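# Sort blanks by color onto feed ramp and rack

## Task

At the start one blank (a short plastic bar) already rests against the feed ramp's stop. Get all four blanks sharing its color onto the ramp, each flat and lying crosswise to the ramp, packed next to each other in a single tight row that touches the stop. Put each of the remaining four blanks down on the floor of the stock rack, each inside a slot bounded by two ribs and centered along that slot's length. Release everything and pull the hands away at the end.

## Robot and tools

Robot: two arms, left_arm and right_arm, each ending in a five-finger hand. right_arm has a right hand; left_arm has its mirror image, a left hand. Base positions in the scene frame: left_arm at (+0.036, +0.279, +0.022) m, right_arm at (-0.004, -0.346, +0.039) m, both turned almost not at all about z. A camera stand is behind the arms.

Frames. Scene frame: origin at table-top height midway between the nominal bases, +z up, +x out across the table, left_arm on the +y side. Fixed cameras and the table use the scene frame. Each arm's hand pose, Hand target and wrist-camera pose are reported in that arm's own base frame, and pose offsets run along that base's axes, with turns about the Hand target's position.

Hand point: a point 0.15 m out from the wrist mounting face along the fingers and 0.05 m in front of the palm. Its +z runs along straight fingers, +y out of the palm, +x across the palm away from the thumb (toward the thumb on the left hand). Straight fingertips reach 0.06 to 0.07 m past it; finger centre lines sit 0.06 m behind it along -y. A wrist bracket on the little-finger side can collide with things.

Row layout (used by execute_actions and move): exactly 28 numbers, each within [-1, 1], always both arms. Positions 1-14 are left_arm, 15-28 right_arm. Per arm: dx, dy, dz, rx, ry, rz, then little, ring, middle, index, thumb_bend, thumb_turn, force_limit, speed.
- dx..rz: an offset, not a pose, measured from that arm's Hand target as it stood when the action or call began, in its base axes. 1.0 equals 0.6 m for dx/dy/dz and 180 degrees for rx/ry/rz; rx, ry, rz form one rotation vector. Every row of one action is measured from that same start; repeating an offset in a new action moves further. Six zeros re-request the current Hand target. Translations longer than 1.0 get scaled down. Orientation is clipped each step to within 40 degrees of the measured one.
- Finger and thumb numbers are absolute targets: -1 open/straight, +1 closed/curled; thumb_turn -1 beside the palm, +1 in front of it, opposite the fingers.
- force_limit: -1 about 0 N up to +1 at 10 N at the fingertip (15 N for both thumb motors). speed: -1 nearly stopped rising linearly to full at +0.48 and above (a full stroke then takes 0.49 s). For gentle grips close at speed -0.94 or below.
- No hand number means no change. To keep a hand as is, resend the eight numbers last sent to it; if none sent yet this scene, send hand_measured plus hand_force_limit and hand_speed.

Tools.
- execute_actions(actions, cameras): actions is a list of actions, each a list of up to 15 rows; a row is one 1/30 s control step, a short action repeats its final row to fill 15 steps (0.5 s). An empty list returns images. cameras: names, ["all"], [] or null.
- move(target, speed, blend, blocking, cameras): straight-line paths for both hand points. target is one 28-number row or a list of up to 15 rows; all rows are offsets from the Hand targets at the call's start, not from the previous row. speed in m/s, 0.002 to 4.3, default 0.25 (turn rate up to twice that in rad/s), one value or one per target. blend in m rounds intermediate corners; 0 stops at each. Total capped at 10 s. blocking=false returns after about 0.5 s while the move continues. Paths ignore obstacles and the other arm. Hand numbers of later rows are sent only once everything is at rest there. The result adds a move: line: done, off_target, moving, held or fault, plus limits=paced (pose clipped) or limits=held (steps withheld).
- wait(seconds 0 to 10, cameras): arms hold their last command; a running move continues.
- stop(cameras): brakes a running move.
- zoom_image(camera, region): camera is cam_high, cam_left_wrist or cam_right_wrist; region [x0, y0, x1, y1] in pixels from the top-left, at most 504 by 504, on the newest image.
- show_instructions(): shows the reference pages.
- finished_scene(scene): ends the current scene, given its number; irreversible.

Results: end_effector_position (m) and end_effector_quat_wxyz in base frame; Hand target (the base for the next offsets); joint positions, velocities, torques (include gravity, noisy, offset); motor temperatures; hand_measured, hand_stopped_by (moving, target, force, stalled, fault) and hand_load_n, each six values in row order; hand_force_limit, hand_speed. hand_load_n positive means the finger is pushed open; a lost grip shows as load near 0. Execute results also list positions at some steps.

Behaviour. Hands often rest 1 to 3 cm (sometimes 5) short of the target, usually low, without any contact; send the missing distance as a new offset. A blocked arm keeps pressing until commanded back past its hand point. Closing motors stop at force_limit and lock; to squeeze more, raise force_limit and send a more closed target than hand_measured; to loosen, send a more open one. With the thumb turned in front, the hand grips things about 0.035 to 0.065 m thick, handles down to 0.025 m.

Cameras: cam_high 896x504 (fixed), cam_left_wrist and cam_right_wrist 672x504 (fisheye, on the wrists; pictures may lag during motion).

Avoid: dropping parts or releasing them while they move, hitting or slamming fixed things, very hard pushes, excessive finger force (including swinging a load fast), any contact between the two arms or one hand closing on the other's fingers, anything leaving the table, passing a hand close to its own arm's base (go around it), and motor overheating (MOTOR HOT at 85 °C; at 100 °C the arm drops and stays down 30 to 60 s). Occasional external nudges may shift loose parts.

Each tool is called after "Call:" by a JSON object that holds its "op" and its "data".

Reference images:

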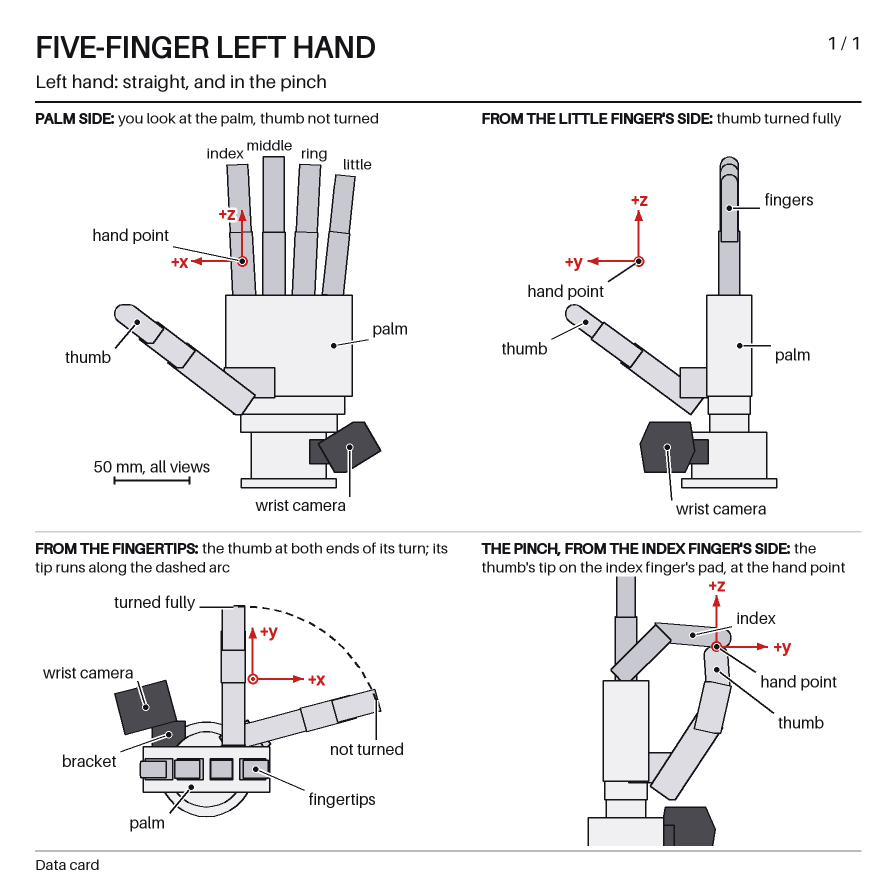

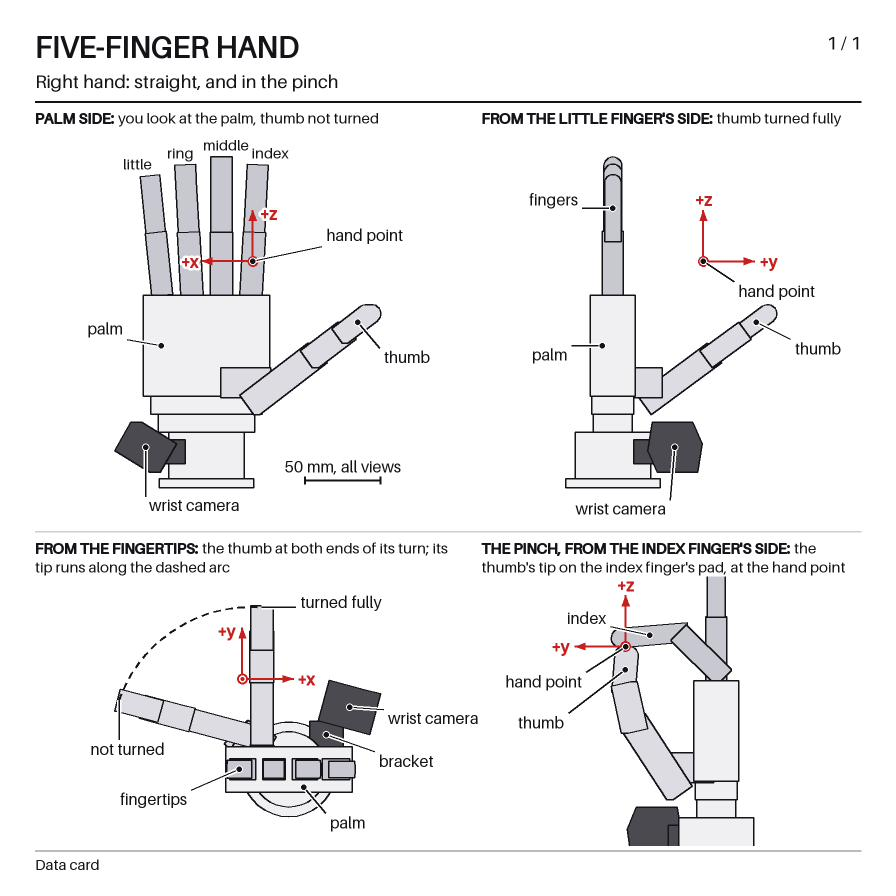

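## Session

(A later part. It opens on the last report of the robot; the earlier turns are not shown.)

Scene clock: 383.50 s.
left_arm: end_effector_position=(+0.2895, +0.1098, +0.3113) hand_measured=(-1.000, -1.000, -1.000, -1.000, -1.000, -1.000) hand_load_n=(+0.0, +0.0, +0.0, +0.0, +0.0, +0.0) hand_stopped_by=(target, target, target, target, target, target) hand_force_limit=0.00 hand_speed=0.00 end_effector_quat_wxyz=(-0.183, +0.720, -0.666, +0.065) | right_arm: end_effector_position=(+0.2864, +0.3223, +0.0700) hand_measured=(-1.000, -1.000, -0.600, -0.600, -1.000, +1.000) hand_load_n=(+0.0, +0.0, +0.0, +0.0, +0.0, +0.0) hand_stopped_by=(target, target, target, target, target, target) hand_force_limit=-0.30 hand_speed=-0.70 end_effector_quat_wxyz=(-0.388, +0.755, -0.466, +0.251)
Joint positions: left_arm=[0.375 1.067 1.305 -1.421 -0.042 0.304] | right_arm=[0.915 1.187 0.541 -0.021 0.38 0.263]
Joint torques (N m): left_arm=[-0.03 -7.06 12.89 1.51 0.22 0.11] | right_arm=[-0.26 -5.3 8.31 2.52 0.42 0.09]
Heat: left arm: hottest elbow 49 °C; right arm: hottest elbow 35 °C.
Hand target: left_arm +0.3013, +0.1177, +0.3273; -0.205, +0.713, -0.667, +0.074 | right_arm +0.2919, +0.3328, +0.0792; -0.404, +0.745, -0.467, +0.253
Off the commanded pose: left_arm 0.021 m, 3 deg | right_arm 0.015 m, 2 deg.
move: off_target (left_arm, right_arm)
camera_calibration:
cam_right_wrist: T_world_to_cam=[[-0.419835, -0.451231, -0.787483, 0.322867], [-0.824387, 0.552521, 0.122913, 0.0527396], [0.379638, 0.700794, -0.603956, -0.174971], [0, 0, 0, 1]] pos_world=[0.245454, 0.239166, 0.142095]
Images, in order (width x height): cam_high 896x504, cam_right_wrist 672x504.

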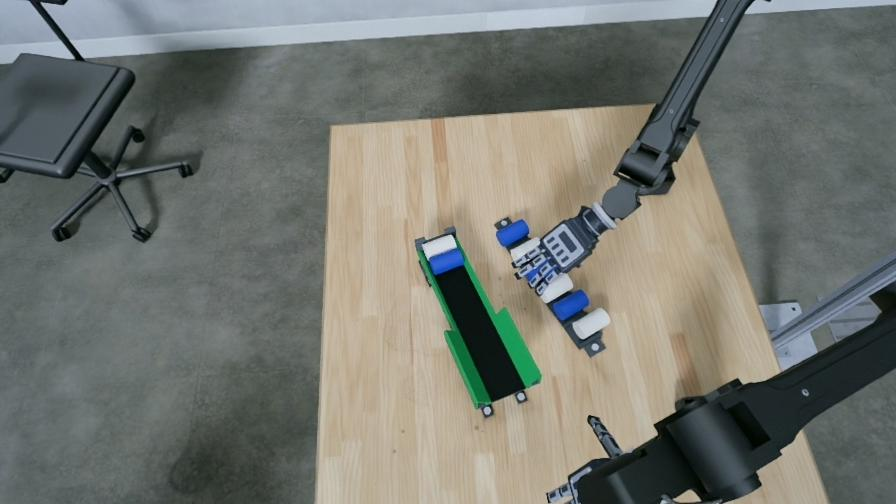

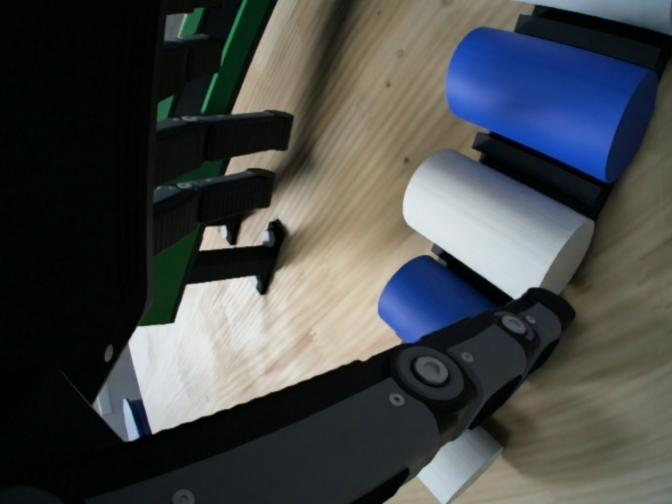

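Call:
{"op": "move", "data": {"target": [[0,0,0, 0,0,0, -1,-1,-1,-1,-1,-1,0,0, 0.0,0.003,-0.058,0,0,0, -1,-1,-0.6,-0.6,-1,1,-0.3,-0.7]], "cameras": ["cam_right_wrist"], "speed": [0.08]}}

Call:
{"op": "zoom_image", "data": {"camera": "cam_right_wrist", "region": [250, 60, 672, 380]}}

Scene clock: 390.67 s.
left_arm: end_effector_position=(+0.2895, +0.1098, +0.3113) hand_measured=(-1.000, -1.000, -1.000, -1.000, -1.000, -1.000) hand_load_n=(+0.0, +0.0, +0.0, +0.0, +0.0, +0.0) hand_stopped_by=(target, target, target, target, target, target) hand_force_limit=0.00 hand_speed=0.00 end_effector_quat_wxyz=(-0.183, +0.720, -0.666, +0.065) | right_arm: end_effector_position=(+0.2889, +0.3265, +0.0384) hand_measured=(-1.000, -1.000, -0.600, -0.600, -1.000, +1.000) hand_load_n=(+0.0, +0.0, +0.0, +0.0, +0.0, +0.0) hand_stopped_by=(target, target, target, target, target, target) hand_force_limit=-0.30 hand_speed=-0.70 end_effector_quat_wxyz=(-0.390, +0.753, -0.466, +0.251)
Joint positions: left_arm=[0.375 1.067 1.305 -1.421 -0.042 0.304] | right_arm=[0.917 1.284 0.504 0.119 0.383 0.264]
Joint torques (N m): left_arm=[-0.03 -7.06 12.89 1.51 0.22 0.11] | right_arm=[-0.21 -6.07 7.08 2.54 0.42 0.09]
Heat: left arm: hottest elbow 49 °C; right arm: hottest elbow 35 °C.
Hand target: left_arm +0.3013, +0.1177, +0.3273; -0.205, +0.713, -0.667, +0.074 | right_arm +0.2919, +0.3345, +0.0443; -0.404, +0.745, -0.467, +0.253
Off the commanded pose: left_arm 0.021 m, 3 deg | right_arm 0.010 m, 2 deg.
move: off_target (left_arm)
camera_calibration:
cam_right_wrist: T_world_to_cam=[[-0.416571, -0.447395, -0.791395, 0.298991], [-0.824608, 0.552451, 0.121739, 0.0564874], [0.382742, 0.703304, -0.59906, -0.199909], [0, 0, 0, 1]] pos_world=[0.247644, 0.243157, 0.109986]
Images, in order (width x height): cam_right_wrist 672x504.

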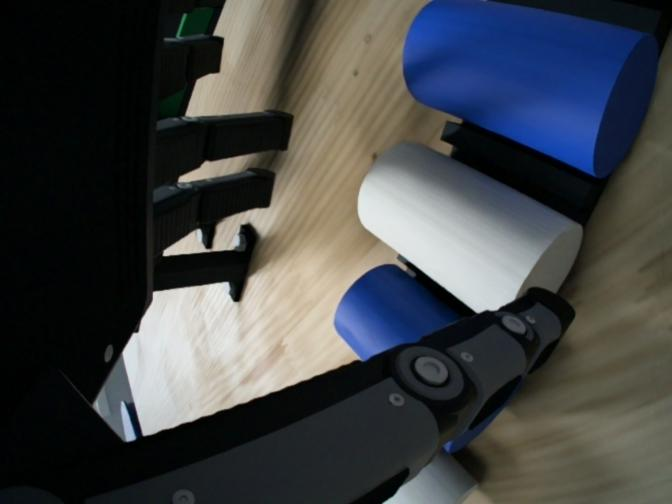

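Scaled by 1.194 from the camera's 672x504 image, which has a finer 960x720 frame.

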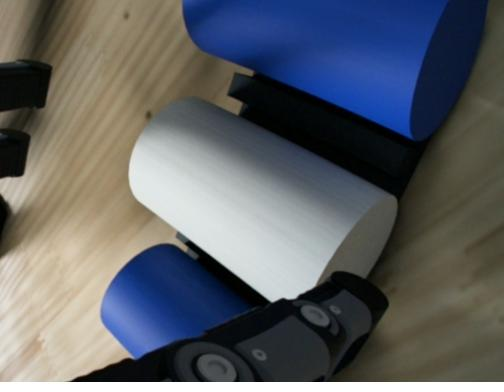

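Call:
{"op": "move", "data": {"target": [[0,0,0, 0,0,0, -1,-1,-1,-1,-1,-1,0,0, 0.0,0.002,-0.036,0,0,0, -1,-1,-0.6,-0.6,-1,1,-0.3,-0.7]], "cameras": ["cam_right_wrist"], "speed": [0.06]}}

Call:
{"op": "zoom_image", "data": {"camera": "cam_right_wrist", "region": [250, 60, 672, 380]}}

Scene clock: 394.47 s.
left_arm: end_effector_position=(+0.2895, +0.1098, +0.3113) hand_measured=(-1.000, -1.000, -1.000, -1.000, -1.000, -1.000) hand_load_n=(+0.0, +0.0, +0.0, +0.0, +0.0, +0.0) hand_stopped_by=(target, target, target, target, target, target) hand_force_limit=0.00 hand_speed=0.00 end_effector_quat_wxyz=(-0.183, +0.720, -0.666, +0.065) | right_arm: end_effector_position=(+0.2893, +0.3283, +0.0177) hand_measured=(-1.000, -1.000, -0.600, -0.600, -1.000, +1.000) hand_load_n=(+0.0, +0.0, +0.0, +0.0, +0.5, +0.0) hand_stopped_by=(target, target, target, target, target, target) hand_force_limit=-0.30 hand_speed=-0.70 end_effector_quat_wxyz=(-0.391, +0.753, -0.466, +0.251)
Joint positions: left_arm=[0.375 1.067 1.305 -1.421 -0.042 0.304] | right_arm=[0.92 1.352 0.484 0.208 0.385 0.266]
Joint torques (N m): left_arm=[-0.09 -7.06 12.89 1.51 0.22 0.11] | right_arm=[-0.15 -6.36 6.45 2.51 0.43 0.09]
Heat: left arm: hottest elbow 49 °C; right arm: hottest elbow 35 °C.
Hand target: left_arm +0.3013, +0.1177, +0.3273; -0.205, +0.713, -0.667, +0.074 | right_arm +0.2919, +0.3358, +0.0228; -0.404, +0.745, -0.467, +0.253
Off the commanded pose: left_arm 0.021 m, 3 deg | right_arm 0.009 m, 2 deg.
move: off_target (left_arm)
camera_calibration:
cam_right_wrist: T_world_to_cam=[[-0.415942, -0.446516, -0.792222, 0.282991], [-0.824789, 0.55216, 0.121829, 0.0585041], [0.383034, 0.70409, -0.597948, -0.214032], [0, 0, 0, 1]] pos_world=[0.247943, 0.244754, 0.0890838]
Images, in order (width x height): cam_right_wrist 672x504.

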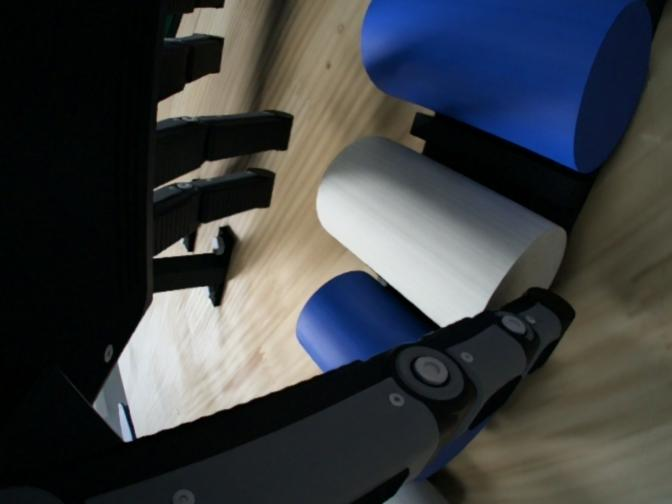

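Scaled by 1.194 from the camera's 672x504 image, which has a finer 960x720 frame.

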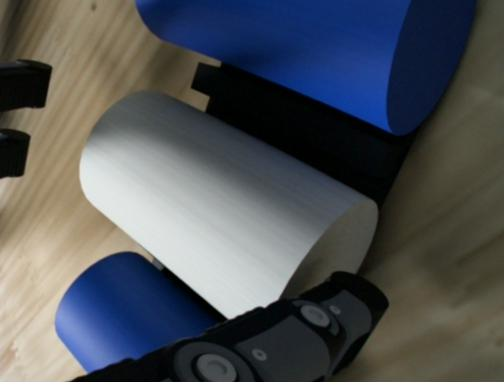

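Call:
{"op": "move", "data": {"target": [[0,0,0, 0,0,0, -1,-1,-1,-1,-1,-1,0,0, 0.004,0.002,-0.006,0,0,0, -1,-1,-0.6,-0.6,-1,1,-0.3,-0.7]], "speed": [0.05]}}

Call:
{"op": "move", "data": {"target": [[0,0,0, 0,0,0, -1,-1,-1,-1,-1,-1,0,0, 0.0,0.0,0,0,0,0, -1,-1,0.2,0.2,-1,1,-0.3,-0.9]], "cameras": ["cam_right_wrist"], "speed": [0.05]}}

Scene clock: 397.53 s.
left_arm: end_effector_position=(+0.2895, +0.1098, +0.3113) hand_measured=(-1.000, -1.000, -1.000, -1.000, -1.000, -1.000) hand_load_n=(+0.0, +0.0, +0.0, +0.0, +0.0, +0.0) hand_stopped_by=(target, target, target, target, target, target) hand_force_limit=0.00 hand_speed=0.00 end_effector_quat_wxyz=(-0.183, +0.720, -0.666, +0.065) | right_arm: end_effector_position=(+0.2902, +0.3295, +0.0135) hand_measured=(-1.000, -1.000, -0.600, -0.600, -1.000, +1.000) hand_load_n=(+0.0, +0.0, +0.0, +0.0, +0.0, +0.0) hand_stopped_by=(target, target, target, target, target, target) hand_force_limit=-0.30 hand_speed=-0.70 end_effector_quat_wxyz=(-0.391, +0.753, -0.466, +0.251)
Joint positions: left_arm=[0.375 1.067 1.305 -1.421 -0.042 0.304] | right_arm=[0.92 1.37 0.484 0.225 0.385 0.266]
Joint torques (N m): left_arm=[-0.03 -7.06 12.89 1.51 0.22 0.11] | right_arm=[-0.5 -6.42 6.52 2.52 0.32 0.06]
Heat: left arm: hottest elbow 49 °C; right arm: hottest elbow 35 °C.
Hand target: left_arm +0.3013, +0.1177, +0.3273; -0.205, +0.713, -0.667, +0.074 | right_arm +0.2943, +0.3369, +0.0191; -0.404, +0.745, -0.467, +0.253
Off the commanded pose: left_arm 0.021 m, 3 deg | right_arm 0.010 m, 2 deg.
move: off_target (left_arm)

Scene clock: 399.83 s.
left_arm: end_effector_position=(+0.2895, +0.1098, +0.3113) hand_measured=(-1.000, -1.000, -1.000, -1.000, -1.000, -1.000) hand_load_n=(+0.0, +0.0, +0.0, +0.0, +0.0, +0.0) hand_stopped_by=(target, target, target, target, target, target) hand_force_limit=0.00 hand_speed=0.00 end_effector_quat_wxyz=(-0.183, +0.720, -0.666, +0.065) | right_arm: end_effector_position=(+0.2904, +0.3297, +0.0138) hand_measured=(-1.000, -1.000, -0.128, -0.118, -1.000, +1.000) hand_load_n=(+0.0, +0.0, +5.5, +6.0, +1.5, -1.5) hand_stopped_by=(target, target, force, force, target, target) hand_force_limit=-0.30 hand_speed=-0.90 end_effector_quat_wxyz=(-0.391, +0.753, -0.466, +0.251)
Joint positions: left_arm=[0.375 1.067 1.305 -1.421 -0.042 0.304] | right_arm=[0.92 1.37 0.484 0.226 0.385 0.266]
Joint torques (N m): left_arm=[-0.03 -7.06 12.89 1.5 0.22 0.11] | right_arm=[-0.5 -6.42 6.5 2.52 0.32 0.06]
Heat: left arm: hottest elbow 49 °C; right arm: hottest elbow 34 °C.
Hand target: left_arm +0.3013, +0.1177, +0.3273; -0.205, +0.713, -0.667, +0.074 | right_arm +0.2943, +0.3370, +0.0191; -0.404, +0.745, -0.467, +0.253
Off the commanded pose: left_arm 0.021 m, 3 deg | right_arm 0.010 m, 2 deg.
move: off_target (left_arm)
camera_calibration:
cam_right_wrist: T_world_to_cam=[[-0.415517, -0.445976, -0.792749, 0.280788], [-0.82486, 0.552066, 0.121772, 0.0591592], [0.383342, 0.704506, -0.597261, -0.218008], [0, 0, 0, 1]] pos_world=[0.249042, 0.246153, 0.0851825]
Images, in order (width x height): cam_right_wrist 672x504.

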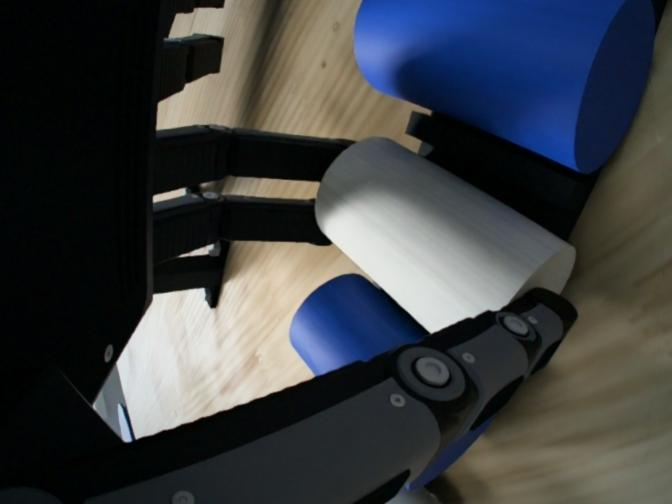

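Call:
{"op": "move", "data": {"target": [[0,0,0, 0,0,0, -1,-1,-1,-1,-1,-1,0,0, 0,0,0.08,0,0,0, -1,-1,0.2,0.2,-1,1,-0.3,-0.9],[0,0,0, 0,0,0, -1,-1,-1,-1,-1,-1,0,0, 0.08,-0.02,0.31,0,0,-0.005, -1,-1,0.2,0.2,-1,1,-0.3,-0.9],[0,0,0, 0,0,0, -1,-1,-1,-1,-1,-1,0,0, 0.36,-0.035,0.31,0,0,-0.04, -1,-1,0.2,0.2,-1,1,-0.3,-0.9],[0,0,0, 0,0,0, -1,-1,-1,-1,-1,-1,0,0, 0.3945,-0.028,0.185,0,0,-0.04, -1,-1,0.2,0.2,-1,1,-0.3,-0.9]], "cameras": ["cam_right_wrist","cam_high"], "speed": [0.08, 0.15,0.2,0.12], "blend": [0.01,0.03,0.02,0]}}

Call:
{"op": "zoom_image", "data": {"camera": "cam_right_wrist", "region": [300, 0, 672, 360]}}

Call:
{"op": "zoom_image", "data": {"camera": "cam_high", "region": [390, 205, 520, 325]}}

Scene clock: 411.87 s.
left_arm: end_effector_position=(+0.2895, +0.1098, +0.3113) hand_measured=(-1.000, -1.000, -1.000, -1.000, -1.000, -1.000) hand_load_n=(+0.0, +0.0, +0.0, +0.0, -0.5, +0.0) hand_stopped_by=(target, target, target, target, target, target) hand_force_limit=0.00 hand_speed=0.00 end_effector_quat_wxyz=(-0.183, +0.720, -0.666, +0.065) | right_arm: end_effector_position=(+0.5146, +0.3171, +0.1108) hand_measured=(-1.000, -1.000, -0.128, -0.118, -1.000, +1.000) hand_load_n=(+0.0, +0.0, +5.0, +6.0, +2.0, -1.0) hand_stopped_by=(target, target, force, force, target, target) hand_force_limit=-0.30 hand_speed=-0.90 end_effector_quat_wxyz=(-0.366, +0.725, -0.520, +0.264)
Joint positions: left_arm=[0.375 1.067 1.305 -1.421 -0.042 0.304] | right_arm=[0.548 1.57 1.049 -0.125 0.181 0.132]
Joint torques (N m): left_arm=[-0.03 -7.06 12.89 1.51 0.22 0.11] | right_arm=[-1.73 -12.45 9.65 2.7 -0.09 -0.19]
Heat: left arm: hottest elbow 49 °C; right arm: hottest elbow 35 °C.
Hand target: left_arm +0.3013, +0.1177, +0.3273; -0.205, +0.713, -0.667, +0.074 | right_arm +0.5310, +0.3202, +0.1302; -0.388, +0.714, -0.513, +0.278
Off the commanded pose: left_arm 0.021 m, 3 deg | right_arm 0.026 m, 3 deg.
move: off_target (left_arm, right_arm)
camera_calibration:
cam_right_wrist: T_world_to_cam=[[-0.496068, -0.385981, -0.777776, 0.465942], [-0.740774, 0.655428, 0.147203, 0.16036], [0.452959, 0.649179, -0.611061, -0.253814], [0, 0, 0, 1]] pos_world=[0.464896, 0.23951, 0.183697]
Images, in order (width x height): cam_high 896x504, cam_right_wrist 672x504.

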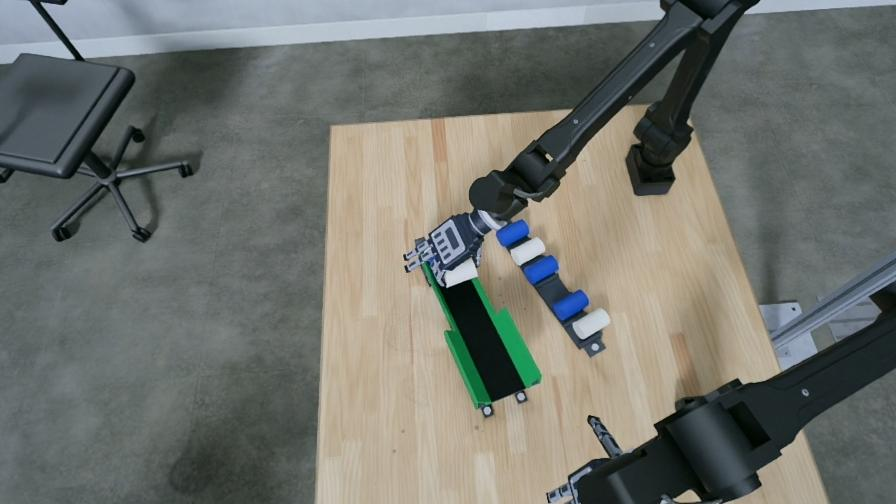

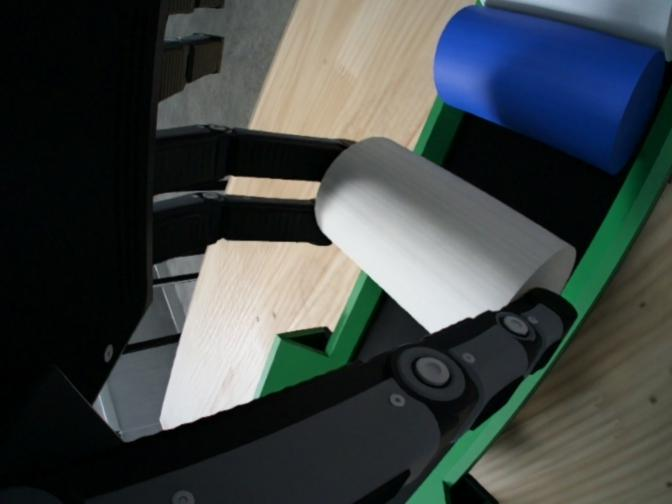

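Scaled by 1.355 from the camera's 672x504 image, which has a finer 960x720 frame.

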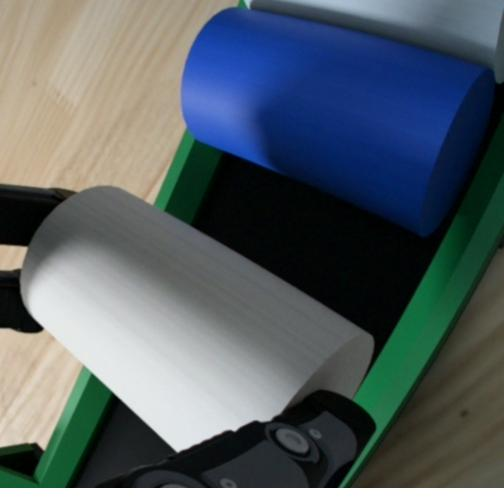

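Scaled by 3.877 from the camera's 896x504 image, which has a finer 1280x720 frame.

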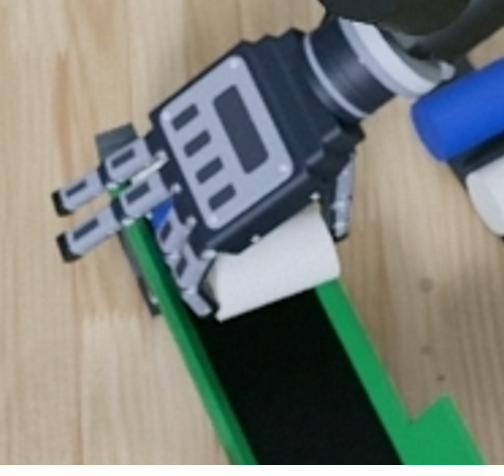

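Call:
{"op": "move", "data": {"target": [[0,0,0, 0,0,0, -1,-1,-1,-1,-1,-1,0,0, 0.001,0.0,-0.056,0,0,0, -1,-1,0.2,0.2,-1,1,-0.3,-0.9]], "cameras": ["cam_right_wrist","cam_high"], "speed": [0.08]}}

Call:
{"op": "zoom_image", "data": {"camera": "cam_right_wrist", "region": [300, 0, 672, 360]}}

Scene clock: 415.00 s.
left_arm: end_effector_position=(+0.2895, +0.1098, +0.3113) hand_measured=(-1.000, -1.000, -1.000, -1.000, -1.000, -1.000) hand_load_n=(+0.0, +0.0, +0.0, +0.0, +0.0, +0.0) hand_stopped_by=(target, target, target, target, target, target) hand_force_limit=0.00 hand_speed=0.00 end_effector_quat_wxyz=(-0.183, +0.720, -0.666, +0.065) | right_arm: end_effector_position=(+0.5186, +0.3192, +0.0813) hand_measured=(-1.000, -1.000, -0.128, -0.118, -1.000, +1.000) hand_load_n=(+0.0, +0.0, +5.0, +6.0, +1.5, -1.0) hand_stopped_by=(target, target, force, force, target, target) hand_force_limit=-0.30 hand_speed=-0.90 end_effector_quat_wxyz=(-0.370, +0.723, -0.519, +0.266)
Joint positions: left_arm=[0.375 1.067 1.305 -1.421 -0.042 0.304] | right_arm=[0.547 1.623 1.018 -0.033 0.179 0.131]
Joint torques (N m): left_arm=[-0.03 -7.06 12.89 1.51 0.22 0.11] | right_arm=[-1.73 -13.04 8.53 2.73 -0.09 -0.19]
Heat: left arm: hottest elbow 49 °C; right arm: hottest elbow 35 °C.
Hand target: left_arm +0.3013, +0.1177, +0.3273; -0.205, +0.713, -0.667, +0.074 | right_arm +0.5317, +0.3201, +0.0965; -0.388, +0.714, -0.513, +0.278
Off the commanded pose: left_arm 0.021 m, 3 deg | right_arm 0.020 m, 3 deg.
move: off_target (left_arm, right_arm)
camera_calibration:
cam_right_wrist: T_world_to_cam=[[-0.489887, -0.383511, -0.782899, 0.44221], [-0.742742, 0.653803, 0.144488, 0.168022], [0.456449, 0.652274, -0.605139, -0.278352], [0, 0, 0, 1]] pos_world=[0.468483, 0.241301, 0.153487]
Images, in order (width x height): cam_high 896x504, cam_right_wrist 672x504.

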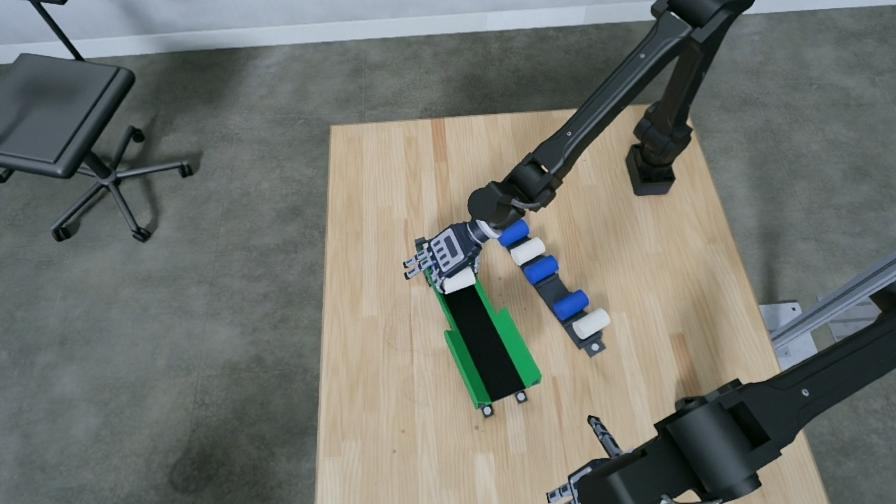

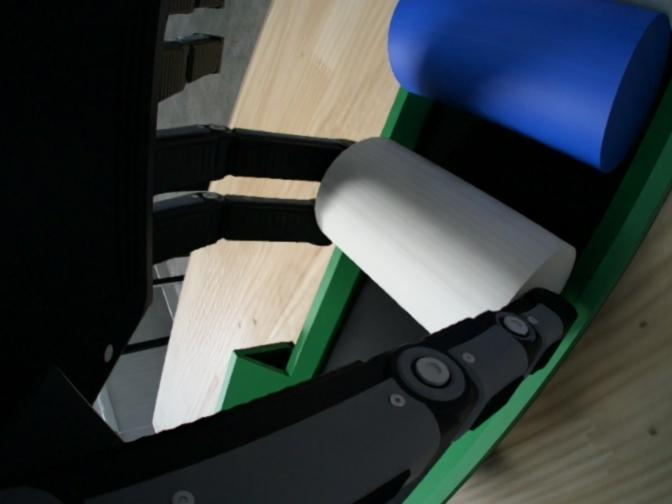

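Scaled by 1.355 from the camera's 672x504 image, which has a finer 960x720 frame.

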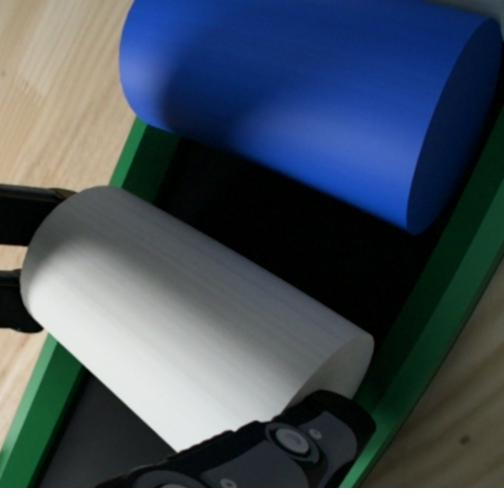

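Call:
{"op": "execute_actions", "data": {"actions": []}}

Scene clock: 427.93 s.
left_arm: end_effector_position=(+0.2895, +0.1098, +0.3113) hand_measured=(-1.000, -1.000, -1.000, -1.000, -1.000, -1.000) hand_load_n=(+0.0, +0.0, +0.0, +0.0, +0.0, +0.0) hand_stopped_by=(target, target, target, target, target, target) hand_force_limit=0.00 hand_speed=0.00 end_effector_quat_wxyz=(-0.183, +0.720, -0.666, +0.065) | right_arm: end_effector_position=(+0.5186, +0.3192, +0.0813) hand_measured=(-1.000, -1.000, -0.128, -0.118, -1.000, +1.000) hand_load_n=(+0.0, +0.0, +5.5, +6.0, +1.5, -1.0) hand_stopped_by=(target, target, force, force, target, target) hand_force_limit=-0.30 hand_speed=-0.90 end_effector_quat_wxyz=(-0.370, +0.723, -0.519, +0.266)
Joint positions: left_arm=[0.375 1.067 1.305 -1.421 -0.042 0.304] | right_arm=[0.547 1.623 1.018 -0.033 0.179 0.131]
Joint velocities: within noise
Joint torques (N m): left_arm=[-0.03 -7.06 12.89 1.51 0.22 0.11] | right_arm=[-1.67 -13.04 8.51 2.73 -0.09 -0.18]
Motor temperatures (°C): left_arm=[24 24 50 20 23 22] | right_arm=[24 25 34 22 21 21]
Heat: left arm: hottest elbow 50 °C; right arm: hottest elbow 34 °C.
Hand target: left_arm +0.3013, +0.1177, +0.3273; -0.205, +0.713, -0.667, +0.074 | right_arm +0.5317, +0.3201, +0.0965; -0.388, +0.714, -0.513, +0.278
Off the commanded pose: left_arm 0.021 m, 3 deg | right_arm 0.020 m, 3 deg.
camera_calibration:
cam_left_wrist: T_world_to_cam=[[0.942043, -0.180395, 0.282866, -0.34316], [-0.268396, -0.911108, 0.312802, 0.0768039], [0.201293, -0.370593, -0.90672, 0.378072], [0, 0, 0, 1]] pos_world=[0.267782, 0.148183, 0.415849]
cam_right_wrist: T_world_to_cam=[[-0.489887, -0.383511, -0.782899, 0.44221], [-0.742742, 0.653803, 0.144488, 0.168022], [0.456449, 0.652274, -0.605139, -0.278352], [0, 0, 0, 1]] pos_world=[0.468483, 0.241301, 0.153487]

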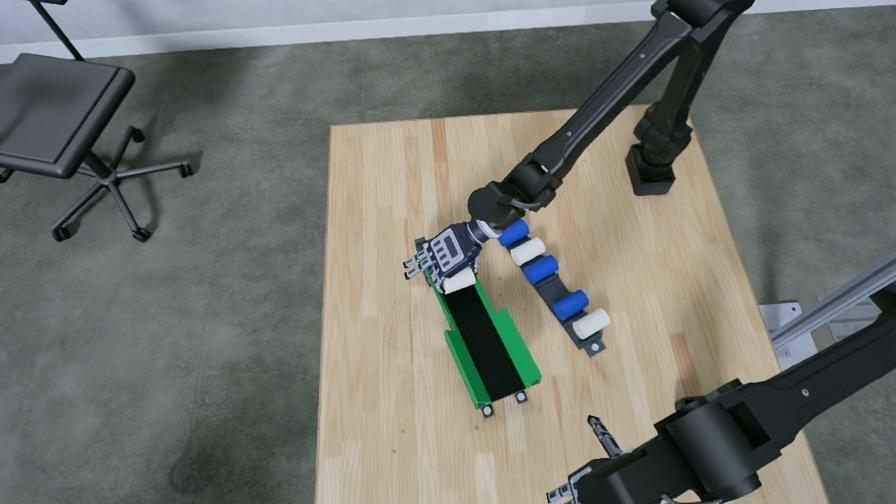

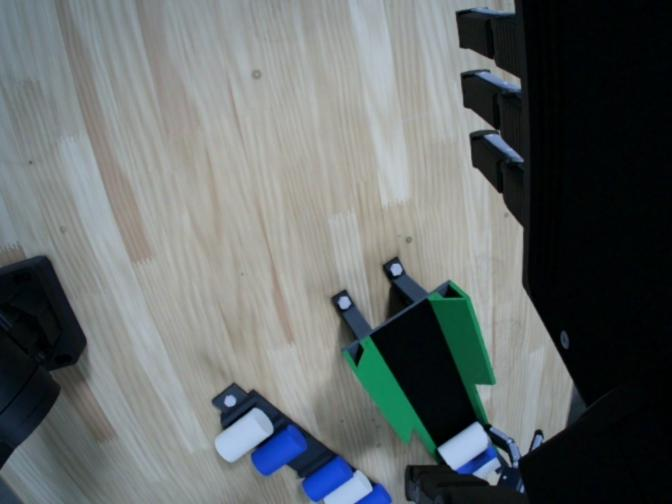

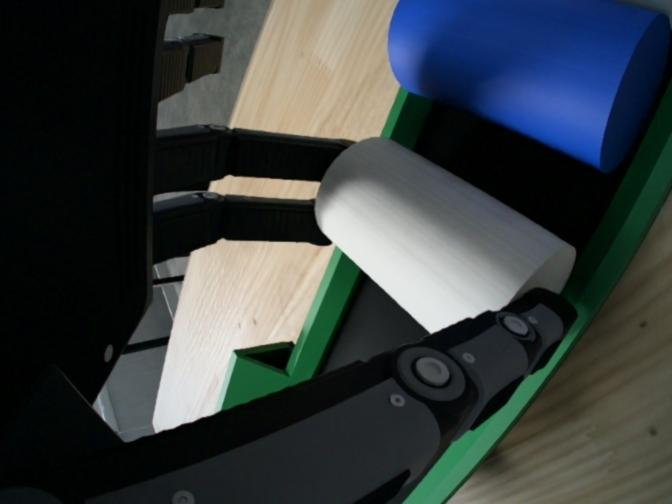

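Call:
{"op": "move", "data": {"target": [0,0,0,0,0,0,-1,-1,-1,-1,-1,-1,0,0,-0.001,-0.002,-0.034,0,0,0,-1,-1,0.2,0.2,-1,1,-0.3,-0.9], "speed": 0.04, "cameras": ["cam_right_wrist"]}}

Scene clock: 430.47 s.
left_arm: end_effector_position=(+0.2895, +0.1098, +0.3113) hand_measured=(-1.000, -1.000, -1.000, -1.000, -1.000, -1.000) hand_load_n=(+0.0, +0.0, +0.0, +0.0, +0.0, +0.5) hand_stopped_by=(target, target, target, target, target, target) hand_force_limit=0.00 hand_speed=0.00 end_effector_quat_wxyz=(-0.183, +0.720, -0.666, +0.065) | right_arm: end_effector_position=(+0.5221, +0.3205, +0.0755) hand_measured=(-1.000, -1.000, -0.128, -0.118, -1.000, +1.000) hand_load_n=(+0.0, +0.0, +5.5, +5.5, +1.5, -2.0) hand_stopped_by=(target, target, force, force, target, target) hand_force_limit=-0.30 hand_speed=-0.90 end_effector_quat_wxyz=(-0.380, +0.718, -0.516, +0.270)
Joint positions: left_arm=[0.375 1.067 1.305 -1.421 -0.042 0.304] | right_arm=[0.546 1.636 1.001 0.024 0.178 0.129]
Joint torques (N m): left_arm=[-0.03 -7.06 12.9 1.51 0.22 0.11] | right_arm=[-1.67 -11.63 7.73 2.73 -0.09 -0.18]
Heat: left arm: hottest elbow 50 °C; right arm: hottest elbow 34 °C.
Hand target: left_arm +0.3013, +0.1177, +0.3273; -0.205, +0.713, -0.667, +0.074 | right_arm +0.5310, +0.3189, +0.0762; -0.388, +0.714, -0.513, +0.278
Off the commanded pose: left_arm 0.021 m, 3 deg | right_arm 0.009 m, 1 deg.
move: off_target (left_arm)
camera_calibration:
cam_right_wrist: T_world_to_cam=[[-0.471978, -0.373333, -0.798661, 0.428429], [-0.746301, 0.65146, 0.136512, 0.173792], [0.469331, 0.660472, -0.586094, -0.29516], [0, 0, 0, 1]] pos_world=[0.470438, 0.241673, 0.145453]
Images, in order (width x height): cam_right_wrist 672x504.

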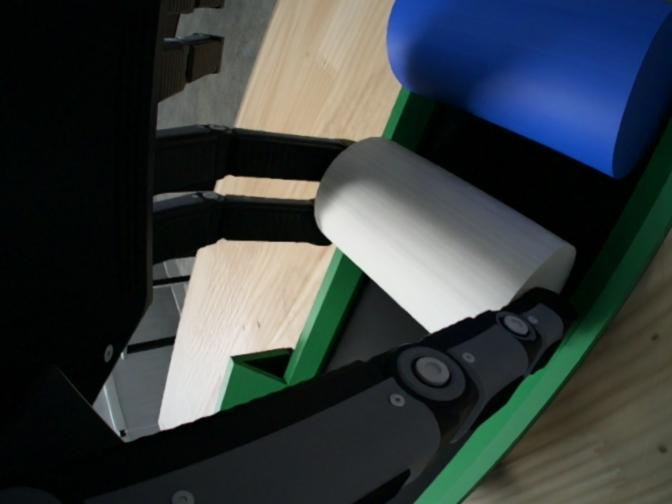

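Call:
{"op": "move", "data": {"target": [0,0,0,0,0,0,-1,-1,-1,-1,-1,-1,0,0,0,-0.012,-0.014,0,0,0,-1,-1,0.2,0.2,-1,1,-0.3,-0.9], "speed": 0.03, "cameras": ["cam_right_wrist"]}}

Call:
{"op": "zoom_image", "data": {"camera": "cam_right_wrist", "region": [300, 0, 672, 400]}}

Scene clock: 432.97 s.
left_arm: end_effector_position=(+0.2895, +0.1098, +0.3113) hand_measured=(-1.000, -1.000, -1.000, -1.000, -1.000, -1.000) hand_load_n=(+0.0, +0.0, +0.0, +0.0, +0.0, +0.0) hand_stopped_by=(target, target, target, target, target, target) hand_force_limit=0.00 hand_speed=0.00 end_effector_quat_wxyz=(-0.183, +0.720, -0.666, +0.065) | right_arm: end_effector_position=(+0.5225, +0.3189, +0.0745) hand_measured=(-1.000, -1.000, -0.128, -0.118, -1.000, +1.000) hand_load_n=(+0.0, +0.0, +4.0, +4.5, +2.0, -2.0) hand_stopped_by=(target, target, force, force, target, target) hand_force_limit=-0.30 hand_speed=-0.90 end_effector_quat_wxyz=(-0.388, +0.716, -0.515, +0.269)
Joint positions: left_arm=[0.375 1.067 1.305 -1.421 -0.042 0.304] | right_arm=[0.539 1.635 0.988 0.05 0.164 0.128]
Joint torques (N m): left_arm=[-0.03 -7.12 12.89 1.51 0.22 0.11] | right_arm=[-2.14 -10.87 7.21 2.77 0.01 -0.24]
Heat: left arm: hottest elbow 50 °C; right arm: hottest elbow 34 °C.
Hand target: left_arm +0.3013, +0.1177, +0.3273; -0.205, +0.713, -0.667, +0.074 | right_arm +0.5309, +0.3118, +0.0677; -0.388, +0.714, -0.513, +0.278
Off the commanded pose: left_arm 0.021 m, 3 deg | right_arm 0.013 m, 1 deg.
move: off_target (left_arm, right_arm)
camera_calibration:
cam_right_wrist: T_world_to_cam=[[-0.463373, -0.365661, -0.807203, 0.42103], [-0.750929, 0.645679, 0.138578, 0.179369], [0.470522, 0.670366, -0.573776, -0.299546], [0, 0, 0, 1]] pos_world=[0.47073, 0.238944, 0.143128]
Images, in order (width x height): cam_right_wrist 672x504.

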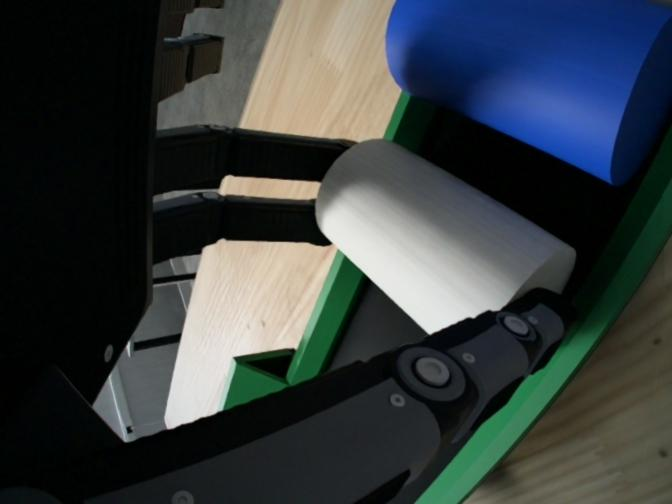

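Scaled by 1.260 from the camera's 672x504 image, which has a finer 960x720 frame.

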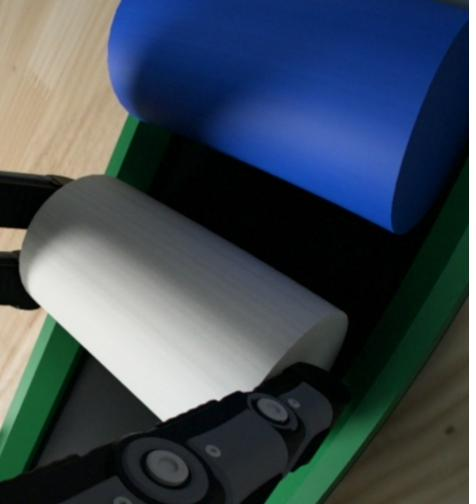

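Call:
{"op": "move", "data": {"target": [0,0,0,0,0,0,-1,-1,-1,-1,-1,-1,0,0,0,0.008,0.008,0,0,0,-1,-1,-0.5,-0.5,-1,1,-0.3,-0.7], "speed": 0.03, "cameras": ["cam_right_wrist"]}}

Call:
{"op": "zoom_image", "data": {"camera": "cam_right_wrist", "region": [300, 0, 672, 400]}}

Scene clock: 436.03 s.
left_arm: end_effector_position=(+0.2895, +0.1098, +0.3113) hand_measured=(-1.000, -1.000, -1.000, -1.000, -1.000, -1.000) hand_load_n=(+0.0, +0.0, +0.0, +0.0, +0.0, +0.0) hand_stopped_by=(target, target, target, target, target, target) hand_force_limit=0.00 hand_speed=0.00 end_effector_quat_wxyz=(-0.183, +0.720, -0.666, +0.065) | right_arm: end_effector_position=(+0.5213, +0.3152, +0.0626) hand_measured=(-1.000, -1.000, -0.500, -0.500, -1.000, +1.000) hand_load_n=(+0.0, +0.0, +0.0, +0.0, +0.0, +0.0) hand_stopped_by=(target, target, target, target, target, target) hand_force_limit=-0.30 hand_speed=-0.70 end_effector_quat_wxyz=(-0.378, +0.720, -0.517, +0.267)
Joint positions: left_arm=[0.375 1.067 1.305 -1.421 -0.042 0.304] | right_arm=[0.536 1.652 0.983 0.051 0.166 0.125]
Joint torques (N m): left_arm=[-0.03 -7.06 12.89 1.51 0.22 0.11] | right_arm=[-1.14 -12.63 8.38 2.15 0.26 -0.15]
Heat: left arm: hottest elbow 50 °C; right arm: hottest elbow 34 °C.
Hand target: left_arm +0.3013, +0.1177, +0.3273; -0.205, +0.713, -0.667, +0.074 | right_arm +0.5310, +0.3166, +0.0725; -0.388, +0.714, -0.513, +0.278
Off the commanded pose: left_arm 0.021 m, 3 deg | right_arm 0.014 m, 2 deg.
move: off_target (left_arm, right_arm)
camera_calibration:
cam_right_wrist: T_world_to_cam=[[-0.477126, -0.374933, -0.794843, 0.418767], [-0.746764, 0.649808, 0.141746, 0.178853], [0.463351, 0.661192, -0.590027, -0.295654], [0, 0, 0, 1]] pos_world=[0.470358, 0.236273, 0.133059]
Images, in order (width x height): cam_right_wrist 672x504.

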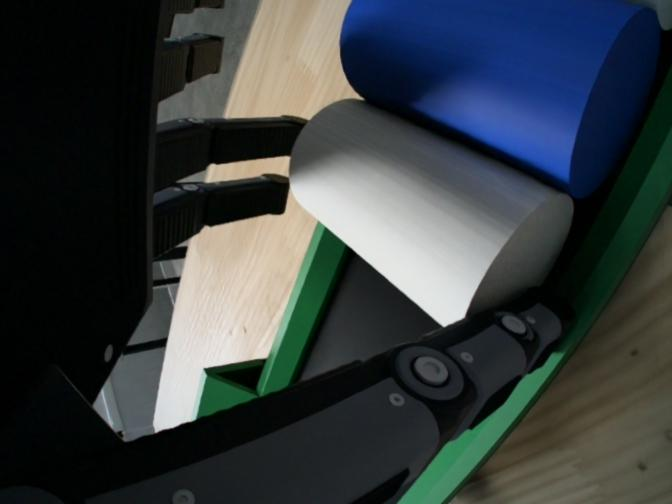

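Scaled by 1.260 from the camera's 672x504 image, which has a finer 960x720 frame.

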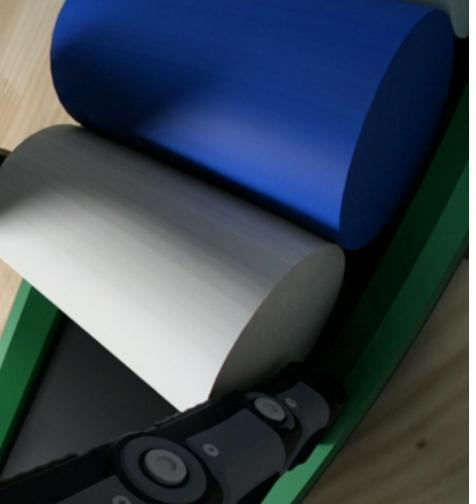

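Call:
{"op": "move", "data": {"target": [[0,0,0,0,0,0,-1,-1,-1,-1,-1,-1,0,0,-0.02,-0.007,0.033,0,0,0,-1,-1,-0.6,-0.6,-1,1,-0.3,-0.7],[0,0,0,0,0,0,-1,-1,-1,-1,-1,-1,0,0,0.0,-0.02,0.07,0,0,0,-1,-1,-0.6,-0.6,-1,1,-0.3,-0.7],[0,0,0,0,0,0,-1,-1,-1,-1,-1,-1,0,0,0.02,-0.067,0.06,0,0,0,-1,-1,-0.6,-0.6,-1,1,-0.3,-0.7]], "speed": 0.08, "blend": [0.005,0.005,0], "cameras": ["cam_right_wrist"]}}

Call:
{"op": "zoom_image", "data": {"camera": "cam_right_wrist", "region": [250, 60, 672, 380]}}

Scene clock: 443.90 s.
left_arm: end_effector_position=(+0.2895, +0.1098, +0.3113) hand_measured=(-1.000, -1.000, -1.000, -1.000, -1.000, -1.000) hand_load_n=(+0.0, +0.5, +0.0, +0.0, +0.0, +0.0) hand_stopped_by=(target, target, target, target, target, target) hand_force_limit=0.00 hand_speed=0.00 end_effector_quat_wxyz=(-0.183, +0.720, -0.666, +0.065) | right_arm: end_effector_position=(+0.5303, +0.2732, +0.0863) hand_measured=(-1.000, -1.000, -0.600, -0.600, -1.000, +1.000) hand_load_n=(+0.0, +0.0, +0.0, +0.0, +0.0, +0.0) hand_stopped_by=(target, target, target, target, target, target) hand_force_limit=-0.30 hand_speed=-0.70 end_effector_quat_wxyz=(-0.372, +0.720, -0.522, +0.266)
Joint positions: left_arm=[0.375 1.067 1.305 -1.421 -0.042 0.304] | right_arm=[0.451 1.586 0.983 -0.021 0.104 0.082]
Joint torques (N m): left_arm=[-0.09 -7.06 12.89 1.51 0.22 0.11] | right_arm=[-1.26 -13.1 9.8 1.59 -0.14 -0.2]
Heat: left arm: hottest elbow 50 °C; right arm: hottest elbow 35 °C.
Hand target: left_arm +0.3013, +0.1177, +0.3273; -0.205, +0.713, -0.667, +0.074 | right_arm +0.5431, +0.2764, +0.1085; -0.388, +0.714, -0.513, +0.278
Off the commanded pose: left_arm 0.021 m, 3 deg | right_arm 0.026 m, 3 deg.
move: off_target (left_arm, right_arm)
camera_calibration:
cam_right_wrist: T_world_to_cam=[[-0.490045, -0.374111, -0.787335, 0.432086], [-0.738549, 0.657971, 0.147038, 0.202562], [0.463035, 0.653541, -0.598735, -0.255104], [0, 0, 0, 1]] pos_world=[0.479465, 0.195089, 0.157673]
Images, in order (width x height): cam_right_wrist 672x504.

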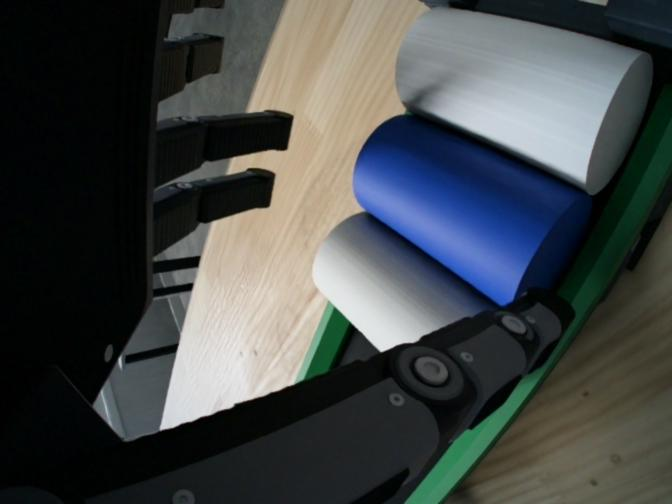

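Scaled by 1.194 from the camera's 672x504 image, which has a finer 960x720 frame.

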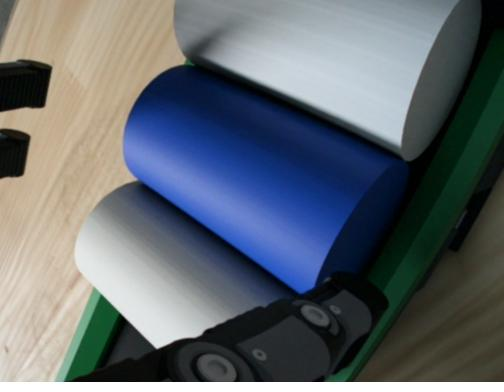

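Call:
{"op": "move", "data": {"target": [0,0,0,0,0,0,-1,-1,-1,-1,-1,-1,0,0,0.003,0.001,-0.045,0,0,0,-1,-1,-0.6,-0.6,-1,1,-0.3,-0.7], "speed": 0.08, "cameras": ["cam_right_wrist"]}}

Call:
{"op": "zoom_image", "data": {"camera": "cam_right_wrist", "region": [250, 60, 672, 380]}}

Scene clock: 447.60 s.
left_arm: end_effector_position=(+0.2895, +0.1098, +0.3113) hand_measured=(-1.000, -1.000, -1.000, -1.000, -1.000, -1.000) hand_load_n=(+0.0, +0.0, +0.0, +0.0, +0.0, +0.0) hand_stopped_by=(target, target, target, target, target, target) hand_force_limit=0.00 hand_speed=0.00 end_effector_quat_wxyz=(-0.183, +0.720, -0.666, +0.065) | right_arm: end_effector_position=(+0.5367, +0.2765, +0.0769) hand_measured=(-1.000, -1.000, -0.600, -0.600, -1.000, +1.000) hand_load_n=(+0.0, +0.0, +0.0, +0.0, +0.0, +0.0) hand_stopped_by=(target, target, target, target, target, target) hand_force_limit=-0.30 hand_speed=-0.70 end_effector_quat_wxyz=(-0.377, +0.718, -0.520, +0.268)
Joint positions: left_arm=[0.375 1.067 1.305 -1.421 -0.042 0.304] | right_arm=[0.451 1.616 0.983 0.022 0.103 0.08]
Joint torques (N m): left_arm=[-0.09 -7.06 12.89 1.51 0.22 0.11] | right_arm=[-1.32 -11.87 7.79 2.73 -0.12 -0.19]
Heat: left arm: hottest elbow 50 °C; right arm: hottest elbow 35 °C.
Hand target: left_arm +0.3013, +0.1177, +0.3273; -0.205, +0.713, -0.667, +0.074 | right_arm +0.5449, +0.2770, +0.0816; -0.388, +0.714, -0.513, +0.278
Off the commanded pose: left_arm 0.021 m, 3 deg | right_arm 0.009 m, 2 deg.
move: off_target (left_arm)
camera_calibration:
cam_right_wrist: T_world_to_cam=[[-0.480119, -0.370973, -0.794899, 0.423475], [-0.741599, 0.655656, 0.141937, 0.209151], [0.468525, 0.657643, -0.589906, -0.270679], [0, 0, 0, 1]] pos_world=[0.485245, 0.197977, 0.147258]
Images, in order (width x height): cam_right_wrist 672x504.

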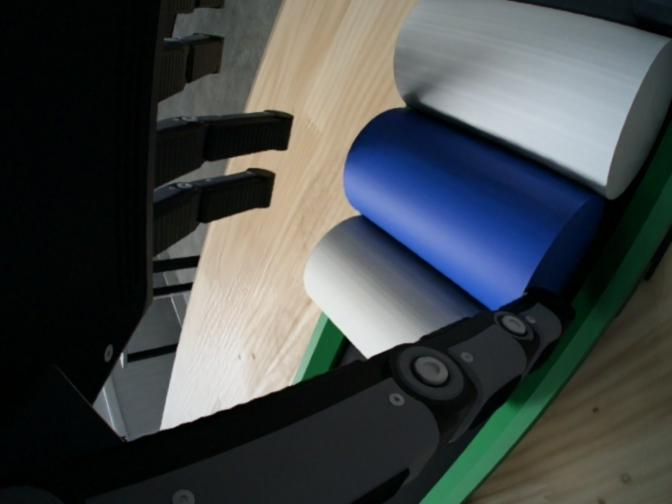

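Scaled by 1.194 from the camera's 672x504 image, which has a finer 960x720 frame.

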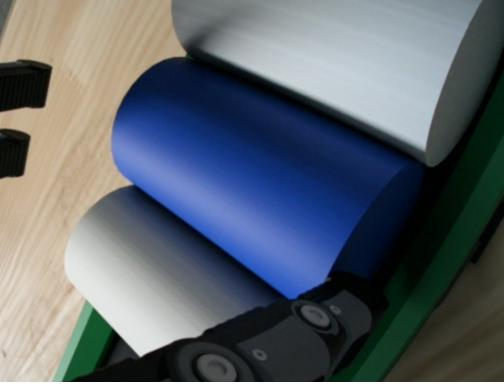

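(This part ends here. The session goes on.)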